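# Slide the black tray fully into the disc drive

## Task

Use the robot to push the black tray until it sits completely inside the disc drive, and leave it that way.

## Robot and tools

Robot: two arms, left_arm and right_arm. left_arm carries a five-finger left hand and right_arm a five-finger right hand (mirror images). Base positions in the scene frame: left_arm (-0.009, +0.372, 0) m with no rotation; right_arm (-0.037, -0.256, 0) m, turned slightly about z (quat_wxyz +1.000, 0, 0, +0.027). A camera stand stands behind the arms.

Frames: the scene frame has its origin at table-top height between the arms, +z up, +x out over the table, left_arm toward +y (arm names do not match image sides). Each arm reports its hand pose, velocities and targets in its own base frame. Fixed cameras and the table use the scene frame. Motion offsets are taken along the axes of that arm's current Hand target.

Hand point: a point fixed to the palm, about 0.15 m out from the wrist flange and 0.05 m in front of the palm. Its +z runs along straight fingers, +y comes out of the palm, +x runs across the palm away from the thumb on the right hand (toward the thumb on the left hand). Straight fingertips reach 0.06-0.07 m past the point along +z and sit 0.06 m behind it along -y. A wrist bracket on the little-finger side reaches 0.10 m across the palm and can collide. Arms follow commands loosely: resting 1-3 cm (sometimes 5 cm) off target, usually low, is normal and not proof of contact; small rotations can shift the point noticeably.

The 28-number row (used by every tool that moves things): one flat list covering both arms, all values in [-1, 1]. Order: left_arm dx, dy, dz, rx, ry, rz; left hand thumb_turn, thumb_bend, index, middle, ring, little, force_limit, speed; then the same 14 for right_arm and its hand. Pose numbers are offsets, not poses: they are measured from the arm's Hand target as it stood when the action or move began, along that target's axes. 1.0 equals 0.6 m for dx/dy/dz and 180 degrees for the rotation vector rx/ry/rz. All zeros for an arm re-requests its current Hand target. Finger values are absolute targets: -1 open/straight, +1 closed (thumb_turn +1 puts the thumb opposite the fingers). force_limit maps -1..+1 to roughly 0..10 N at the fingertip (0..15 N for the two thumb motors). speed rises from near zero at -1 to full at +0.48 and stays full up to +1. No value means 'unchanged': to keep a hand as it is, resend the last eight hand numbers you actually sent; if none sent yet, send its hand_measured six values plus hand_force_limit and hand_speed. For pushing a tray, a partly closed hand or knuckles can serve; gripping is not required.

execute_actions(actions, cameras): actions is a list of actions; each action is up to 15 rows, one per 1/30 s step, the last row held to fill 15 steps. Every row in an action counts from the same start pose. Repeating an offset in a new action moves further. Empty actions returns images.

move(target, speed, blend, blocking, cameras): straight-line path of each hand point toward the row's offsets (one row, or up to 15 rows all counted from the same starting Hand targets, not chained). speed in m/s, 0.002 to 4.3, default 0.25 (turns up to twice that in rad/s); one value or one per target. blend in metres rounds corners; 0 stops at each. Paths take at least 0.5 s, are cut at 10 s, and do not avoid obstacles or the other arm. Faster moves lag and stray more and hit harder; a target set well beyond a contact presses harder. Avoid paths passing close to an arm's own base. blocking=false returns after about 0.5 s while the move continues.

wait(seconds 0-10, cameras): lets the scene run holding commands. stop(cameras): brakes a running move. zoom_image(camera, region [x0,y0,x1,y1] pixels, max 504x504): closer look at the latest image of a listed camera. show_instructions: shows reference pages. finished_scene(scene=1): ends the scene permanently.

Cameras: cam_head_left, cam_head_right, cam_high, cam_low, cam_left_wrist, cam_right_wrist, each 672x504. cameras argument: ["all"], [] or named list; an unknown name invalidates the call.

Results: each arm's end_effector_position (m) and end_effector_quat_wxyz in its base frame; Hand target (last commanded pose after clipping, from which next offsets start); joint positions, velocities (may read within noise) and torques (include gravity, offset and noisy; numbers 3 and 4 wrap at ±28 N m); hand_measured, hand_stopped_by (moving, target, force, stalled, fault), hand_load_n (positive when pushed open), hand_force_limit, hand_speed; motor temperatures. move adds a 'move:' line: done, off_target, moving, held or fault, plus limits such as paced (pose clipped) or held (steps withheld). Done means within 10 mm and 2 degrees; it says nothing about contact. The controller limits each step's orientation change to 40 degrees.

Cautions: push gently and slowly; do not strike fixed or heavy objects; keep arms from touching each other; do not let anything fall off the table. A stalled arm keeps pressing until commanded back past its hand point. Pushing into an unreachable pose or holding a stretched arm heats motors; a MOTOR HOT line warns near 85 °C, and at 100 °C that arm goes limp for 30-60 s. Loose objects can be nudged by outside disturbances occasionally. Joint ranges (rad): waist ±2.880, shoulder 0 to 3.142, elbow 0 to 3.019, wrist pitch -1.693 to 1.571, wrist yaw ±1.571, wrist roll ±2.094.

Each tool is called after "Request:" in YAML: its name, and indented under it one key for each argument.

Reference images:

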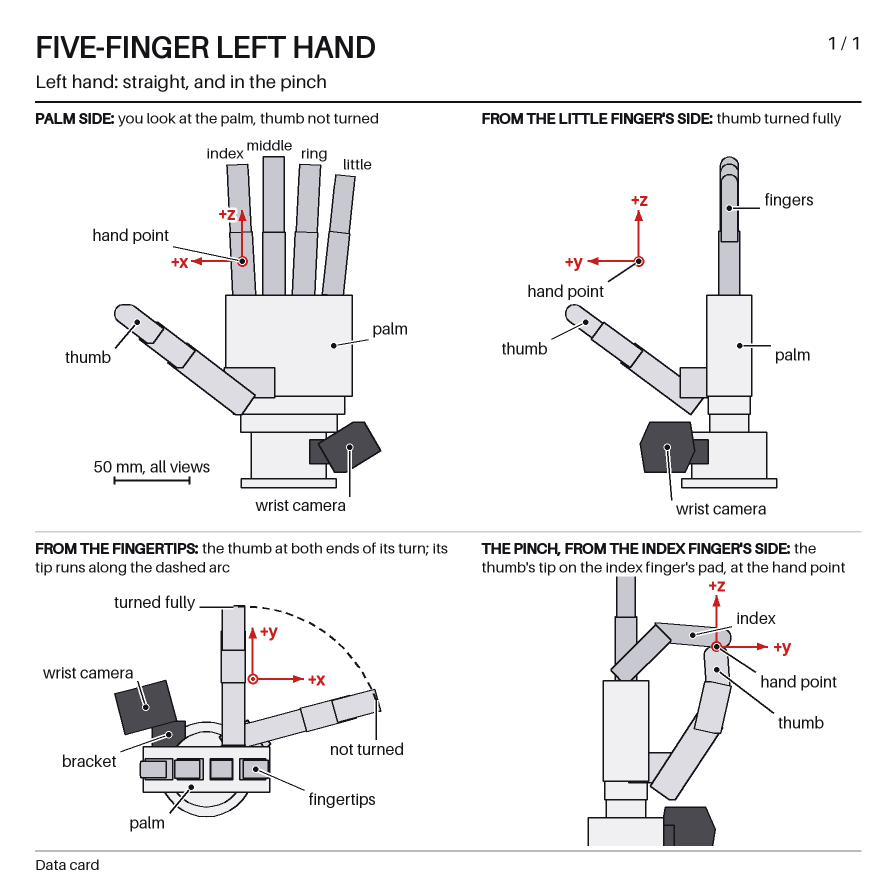

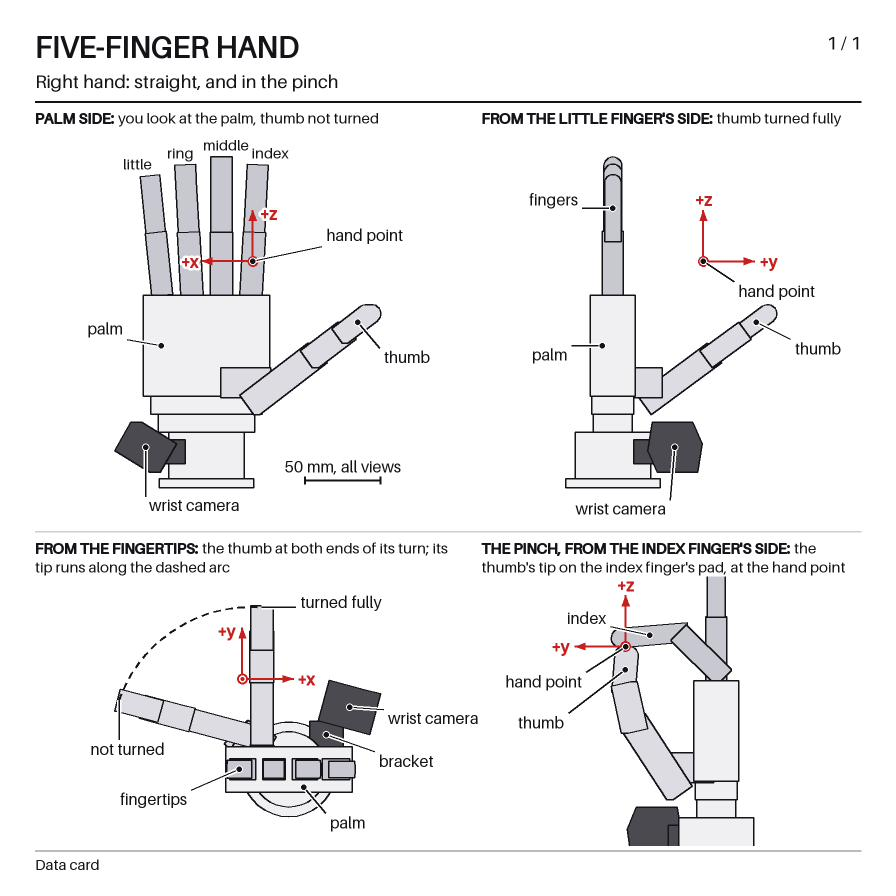

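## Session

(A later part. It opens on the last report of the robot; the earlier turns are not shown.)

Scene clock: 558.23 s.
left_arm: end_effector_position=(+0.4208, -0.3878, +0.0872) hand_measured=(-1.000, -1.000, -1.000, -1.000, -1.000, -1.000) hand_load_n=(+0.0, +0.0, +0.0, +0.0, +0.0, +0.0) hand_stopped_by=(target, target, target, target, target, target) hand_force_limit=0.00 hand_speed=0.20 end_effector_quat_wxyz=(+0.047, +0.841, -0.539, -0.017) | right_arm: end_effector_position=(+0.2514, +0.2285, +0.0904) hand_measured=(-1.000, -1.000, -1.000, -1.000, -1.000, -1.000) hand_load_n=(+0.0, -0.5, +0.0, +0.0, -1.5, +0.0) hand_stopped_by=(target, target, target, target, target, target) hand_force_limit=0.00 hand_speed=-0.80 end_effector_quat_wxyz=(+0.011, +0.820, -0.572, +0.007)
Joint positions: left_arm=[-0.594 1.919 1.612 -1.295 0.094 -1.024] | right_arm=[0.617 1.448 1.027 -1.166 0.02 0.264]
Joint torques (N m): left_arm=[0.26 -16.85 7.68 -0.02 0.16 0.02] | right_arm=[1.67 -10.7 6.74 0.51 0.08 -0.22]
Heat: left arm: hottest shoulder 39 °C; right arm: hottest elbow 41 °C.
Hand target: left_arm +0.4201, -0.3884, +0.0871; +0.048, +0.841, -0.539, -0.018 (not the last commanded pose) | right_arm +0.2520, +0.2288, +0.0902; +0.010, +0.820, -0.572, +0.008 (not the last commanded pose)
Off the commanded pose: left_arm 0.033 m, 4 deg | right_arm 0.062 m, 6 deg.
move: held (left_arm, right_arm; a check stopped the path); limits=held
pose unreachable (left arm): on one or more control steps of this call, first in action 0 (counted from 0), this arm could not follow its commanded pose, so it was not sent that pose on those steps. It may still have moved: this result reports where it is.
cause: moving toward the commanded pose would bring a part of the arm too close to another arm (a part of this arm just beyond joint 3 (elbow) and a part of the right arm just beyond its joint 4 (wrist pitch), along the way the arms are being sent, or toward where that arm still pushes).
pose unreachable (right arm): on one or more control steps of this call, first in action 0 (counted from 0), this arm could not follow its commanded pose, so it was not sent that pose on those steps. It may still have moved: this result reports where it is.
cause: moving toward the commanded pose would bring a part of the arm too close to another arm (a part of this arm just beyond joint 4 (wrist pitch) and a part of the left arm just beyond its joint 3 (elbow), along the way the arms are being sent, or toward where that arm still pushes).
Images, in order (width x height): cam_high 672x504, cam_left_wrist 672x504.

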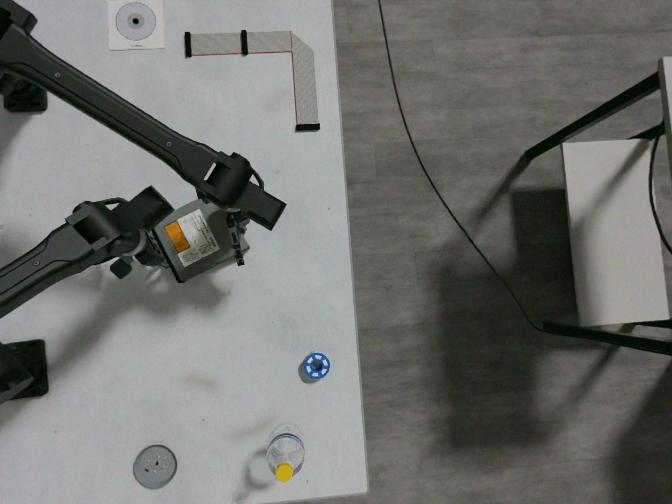

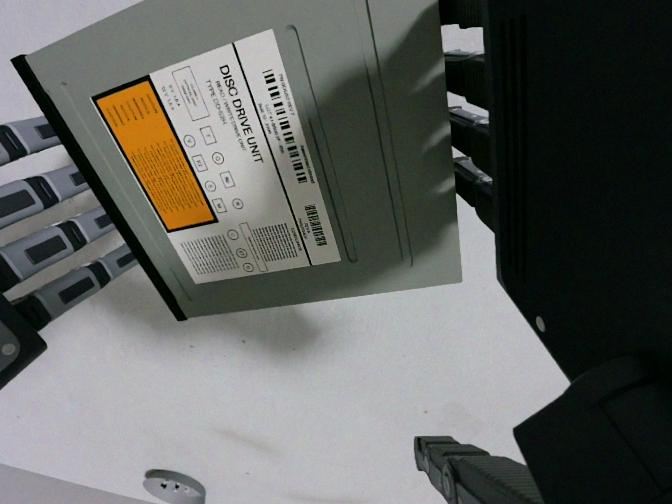

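Request:
move:
  target: [0,0,0,0,0,0,-1,-1,-1,-1,-1,-1,0,0.2,0,0.2,-0.02,0,0,0,-1,-1,-1,-1,-1,-1,0,-0.8]
  speed: 0.15
  cameras: ["cam_head_left","cam_head_right","cam_high","cam_left_wrist"]

Request:
zoom_image:
  camera: "cam_left_wrist"
  region: [0, 40, 252, 340]

Request:
zoom_image:
  camera: "cam_high"
  region: [100, 180, 260, 300]

Request:
zoom_image:
  camera: "cam_head_left"
  region: [250, 180, 400, 340]

Scene clock: 567.33 s.
left_arm: end_effector_position=(+0.4210, -0.3878, +0.0872) hand_measured=(-1.000, -1.000, -1.000, -1.000, -1.000, -1.000) hand_load_n=(+0.0, +0.0, +0.0, -0.5, +0.0, +0.0) hand_stopped_by=(target, target, target, target, target, target) hand_force_limit=0.00 hand_speed=0.20 end_effector_quat_wxyz=(+0.046, +0.841, -0.539, -0.017) | right_arm: end_effector_position=(+0.1435, +0.1876, +0.1014) hand_measured=(-1.000, -1.000, -1.000, -1.000, -1.000, -1.000) hand_load_n=(+0.0, +0.0, +0.0, +0.0, +0.0, +0.0) hand_stopped_by=(target, target, target, target, target, target) hand_force_limit=0.00 hand_speed=-0.80 end_effector_quat_wxyz=(+0.009, +0.821, -0.571, +0.008)
Joint positions: left_arm=[-0.594 1.919 1.612 -1.295 0.094 -1.024] | right_arm=[0.722 1.132 0.778 -1.231 0.02 0.367]
Joint torques (N m): left_arm=[0.67 -17.2 7.73 0.06 0.12 0.03] | right_arm=[2.37 -6.83 6.5 -0.1 0 -0.12]
Heat: left arm: hottest shoulder 39 °C; right arm: hottest elbow 40 °C.
Hand target: left_arm +0.4201, -0.3884, +0.0871; +0.048, +0.841, -0.539, -0.017 | right_arm +0.1395, +0.1877, +0.1031; +0.009, +0.820, -0.572, +0.008
Off the commanded pose: left_arm 0.001 m, 0 deg | right_arm 0.004 m, 0 deg.
move: done
Images, in order (width x height): cam_head_left 672x504, cam_head_right 672x504, cam_high 672x504, cam_left_wrist 672x504.

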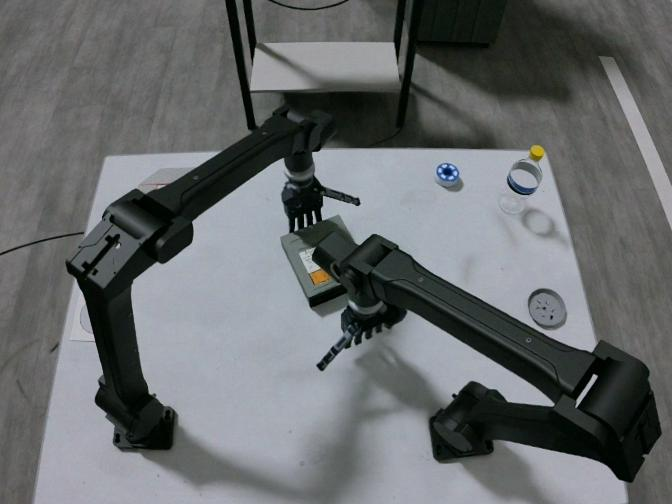

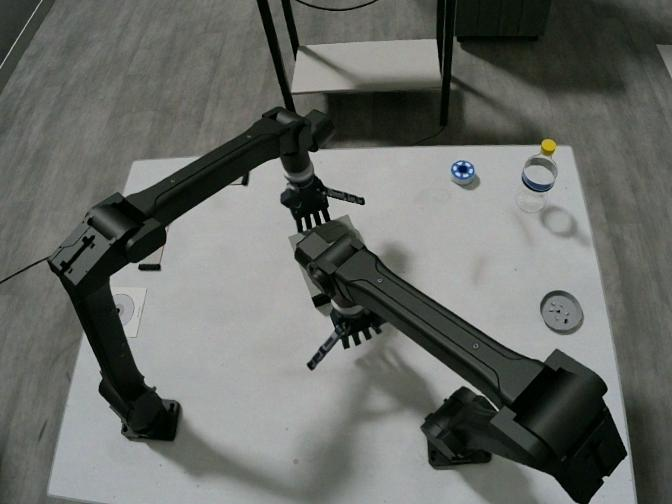

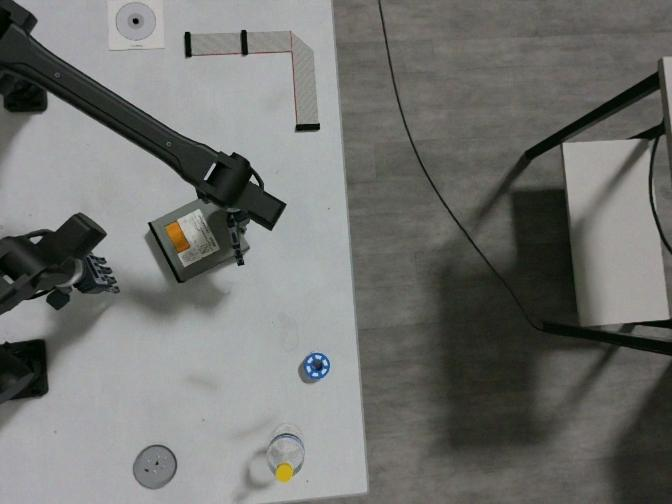

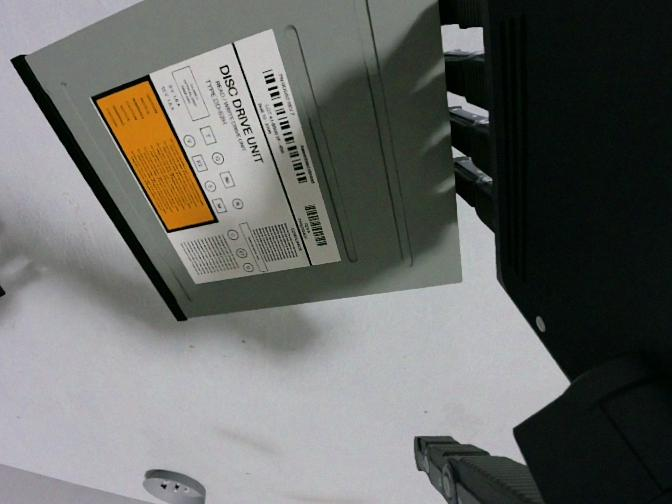

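Scaled by 1.680 from the camera's 672x504 image, which has a finer 960x720 frame.

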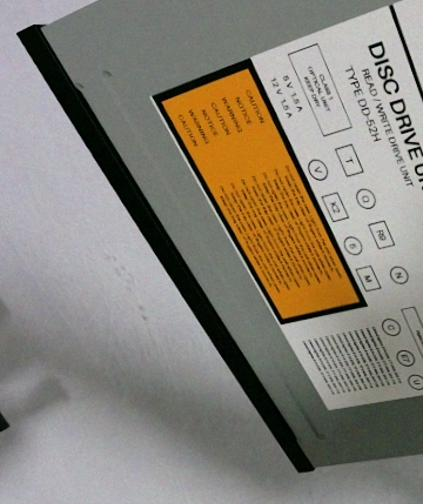

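Scaled by 3.150 from the camera's 672x504 image, which has a finer 960x720 frame.

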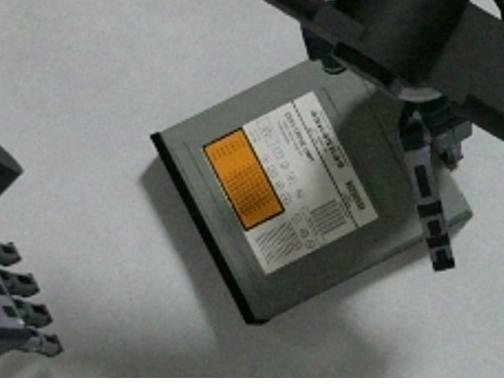

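Scaled by 3.150 from the camera's 672x504 image, which has a finer 960x720 frame.

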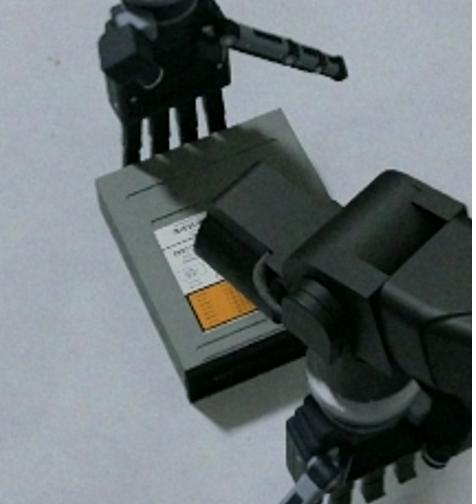

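Request:
move:
  target: [0,-0.04,0,0,0,0,-1,-1,-1,-1,-1,-1,0,0.2,0.3,0,-0.1,0,0,0,-1,-1,-1,-1,-1,-1,0,-0.8]
  speed: 0.25
  cameras: ["cam_head_left","cam_head_right","cam_high","cam_left_wrist"]

Request:
zoom_image:
  camera: "cam_head_left"
  region: [270, 260, 370, 320]

Request:
zoom_image:
  camera: "cam_head_right"
  region: [280, 260, 380, 320]

Request:
zoom_image:
  camera: "cam_high"
  region: [140, 200, 200, 290]

Request:
zoom_image:
  camera: "cam_left_wrist"
  region: [0, 40, 200, 330]

Scene clock: 577.37 s.
left_arm: end_effector_position=(+0.4271, -0.3777, +0.0872) hand_measured=(-1.000, -1.000, -1.000, -1.000, -1.000, -1.000) hand_load_n=(+0.0, +0.0, +0.0, -0.5, +0.0, +0.0) hand_stopped_by=(target, target, target, target, target, target) hand_force_limit=0.00 hand_speed=0.20 end_effector_quat_wxyz=(+0.048, +0.841, -0.538, -0.018) | right_arm: end_effector_position=(+0.1863, +0.0212, +0.1527) hand_measured=(-1.000, -1.000, -1.000, -1.000, -1.000, -1.000) hand_load_n=(+0.0, +0.0, +0.0, +0.0, +0.0, +0.0) hand_stopped_by=(target, target, target, target, target, target) hand_force_limit=0.00 hand_speed=-0.80 end_effector_quat_wxyz=(+0.021, +0.820, -0.572, -0.004)
Joint positions: left_arm=[-0.573 1.919 1.612 -1.298 0.095 -1.004] | right_arm=[0.075 1.036 0.846 -1.413 0.028 -0.278]
Joint torques (N m): left_arm=[2.08 -14.68 10.81 -0.29 0.01 0.15] | right_arm=[0.85 -4.19 10.69 -0.18 -0.06 -0.26]
Heat: left arm: hottest shoulder 38 °C; right arm: hottest elbow 40 °C.
Hand target: left_arm +0.4418, -0.3785, +0.0847; +0.048, +0.841, -0.539, -0.018 | right_arm +0.2016, +0.0203, +0.1673; +0.010, +0.820, -0.572, +0.008
Off the commanded pose: left_arm 0.015 m, 0 deg | right_arm 0.021 m, 2 deg.
move: off_target (left_arm, right_arm)
Images, in order (width x height): cam_head_left 672x504, cam_head_right 672x504, cam_high 672x504, cam_left_wrist 672x504.

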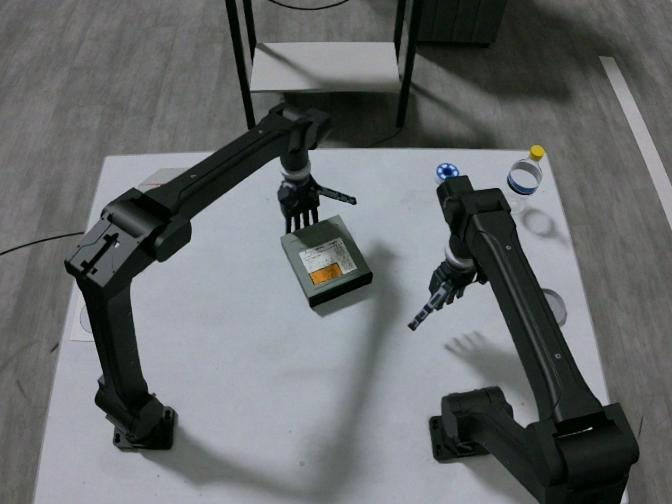

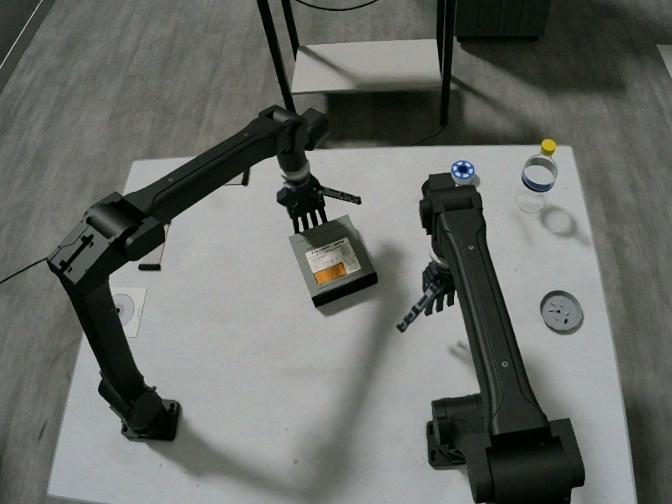

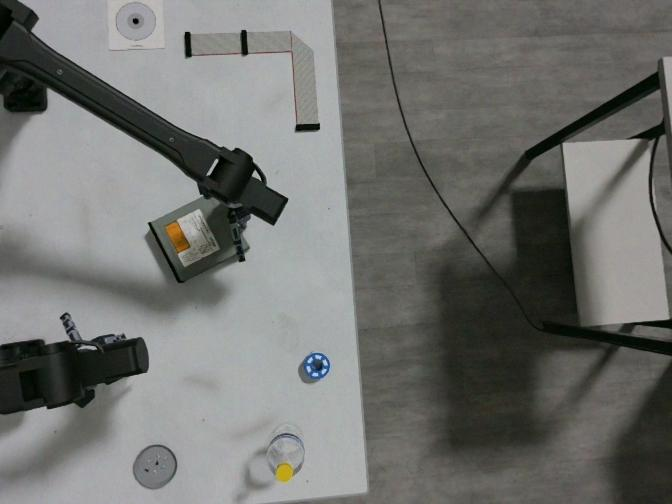

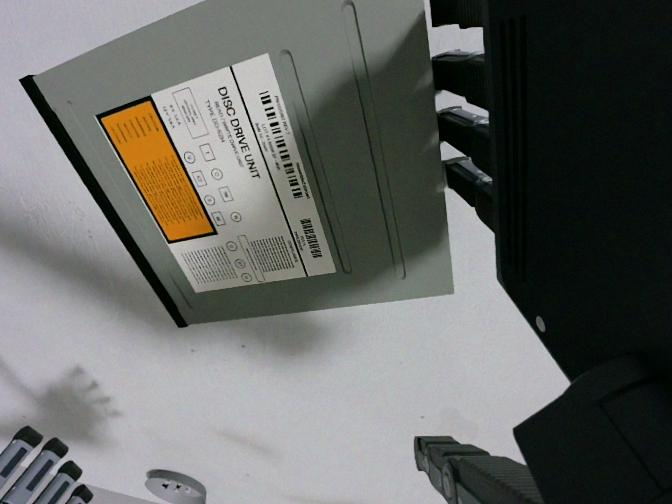

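Scaled by 5.040 from the camera's 672x504 image, which has a finer 960x720 frame.

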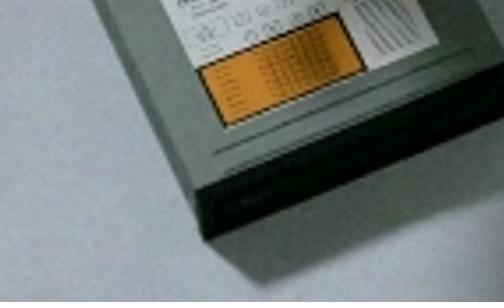

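Scaled by 5.040 from the camera's 672x504 image, which has a finer 960x720 frame.

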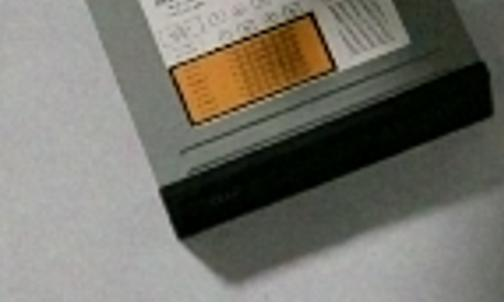

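Scaled by 5.600 from the camera's 672x504 image, which has a finer 960x720 frame.

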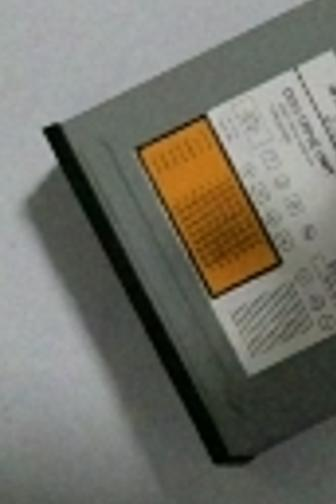

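Scaled by 1.738 from the camera's 672x504 image, which has a finer 960x720 frame.

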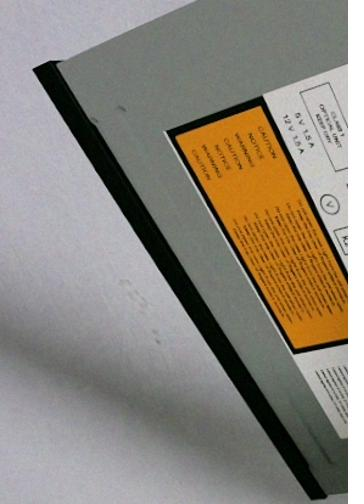

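Request:
zoom_image:
  camera: "cam_left_wrist"
  region: [10, 65, 110, 165]

Request:
zoom_image:
  camera: "cam_left_wrist"
  region: [110, 240, 210, 340]

Request:
zoom_image:
  camera: "cam_head_right"
  region: [300, 260, 390, 320]

Request:
zoom_image:
  camera: "cam_head_left"
  region: [300, 260, 390, 320]

Scaled by 5.040 from the camera's 672x504 image, which has a finer 960x720 frame.

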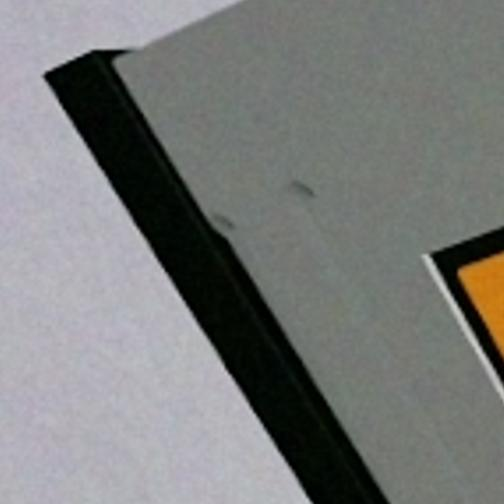

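Scaled by 5.040 from the camera's 672x504 image, which has a finer 960x720 frame.

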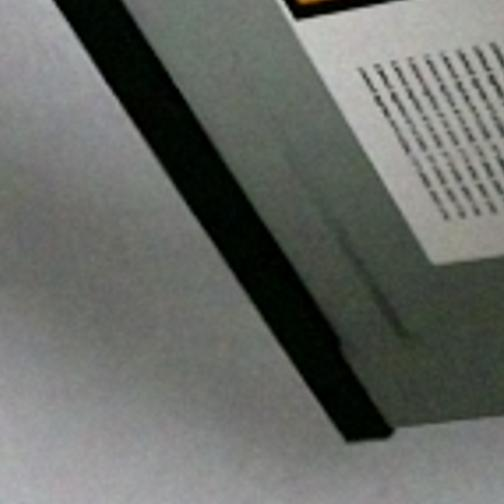

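Scaled by 5.600 from the camera's 672x504 image, which has a finer 960x720 frame.

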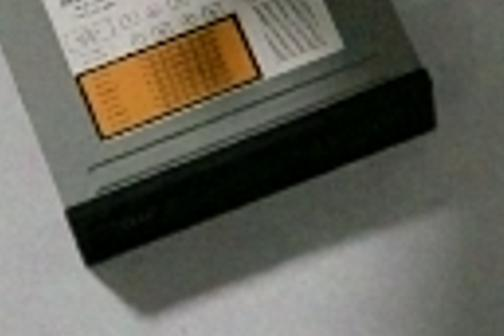

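Scaled by 5.600 from the camera's 672x504 image, which has a finer 960x720 frame.

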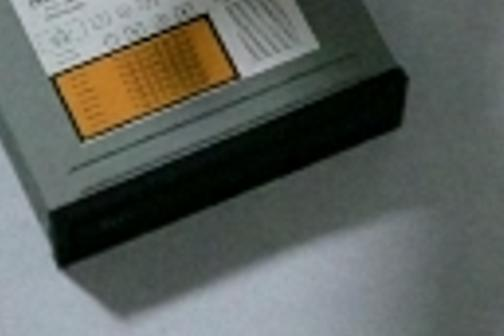

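Request:
finished_scene:

The scene is finished: the task was done.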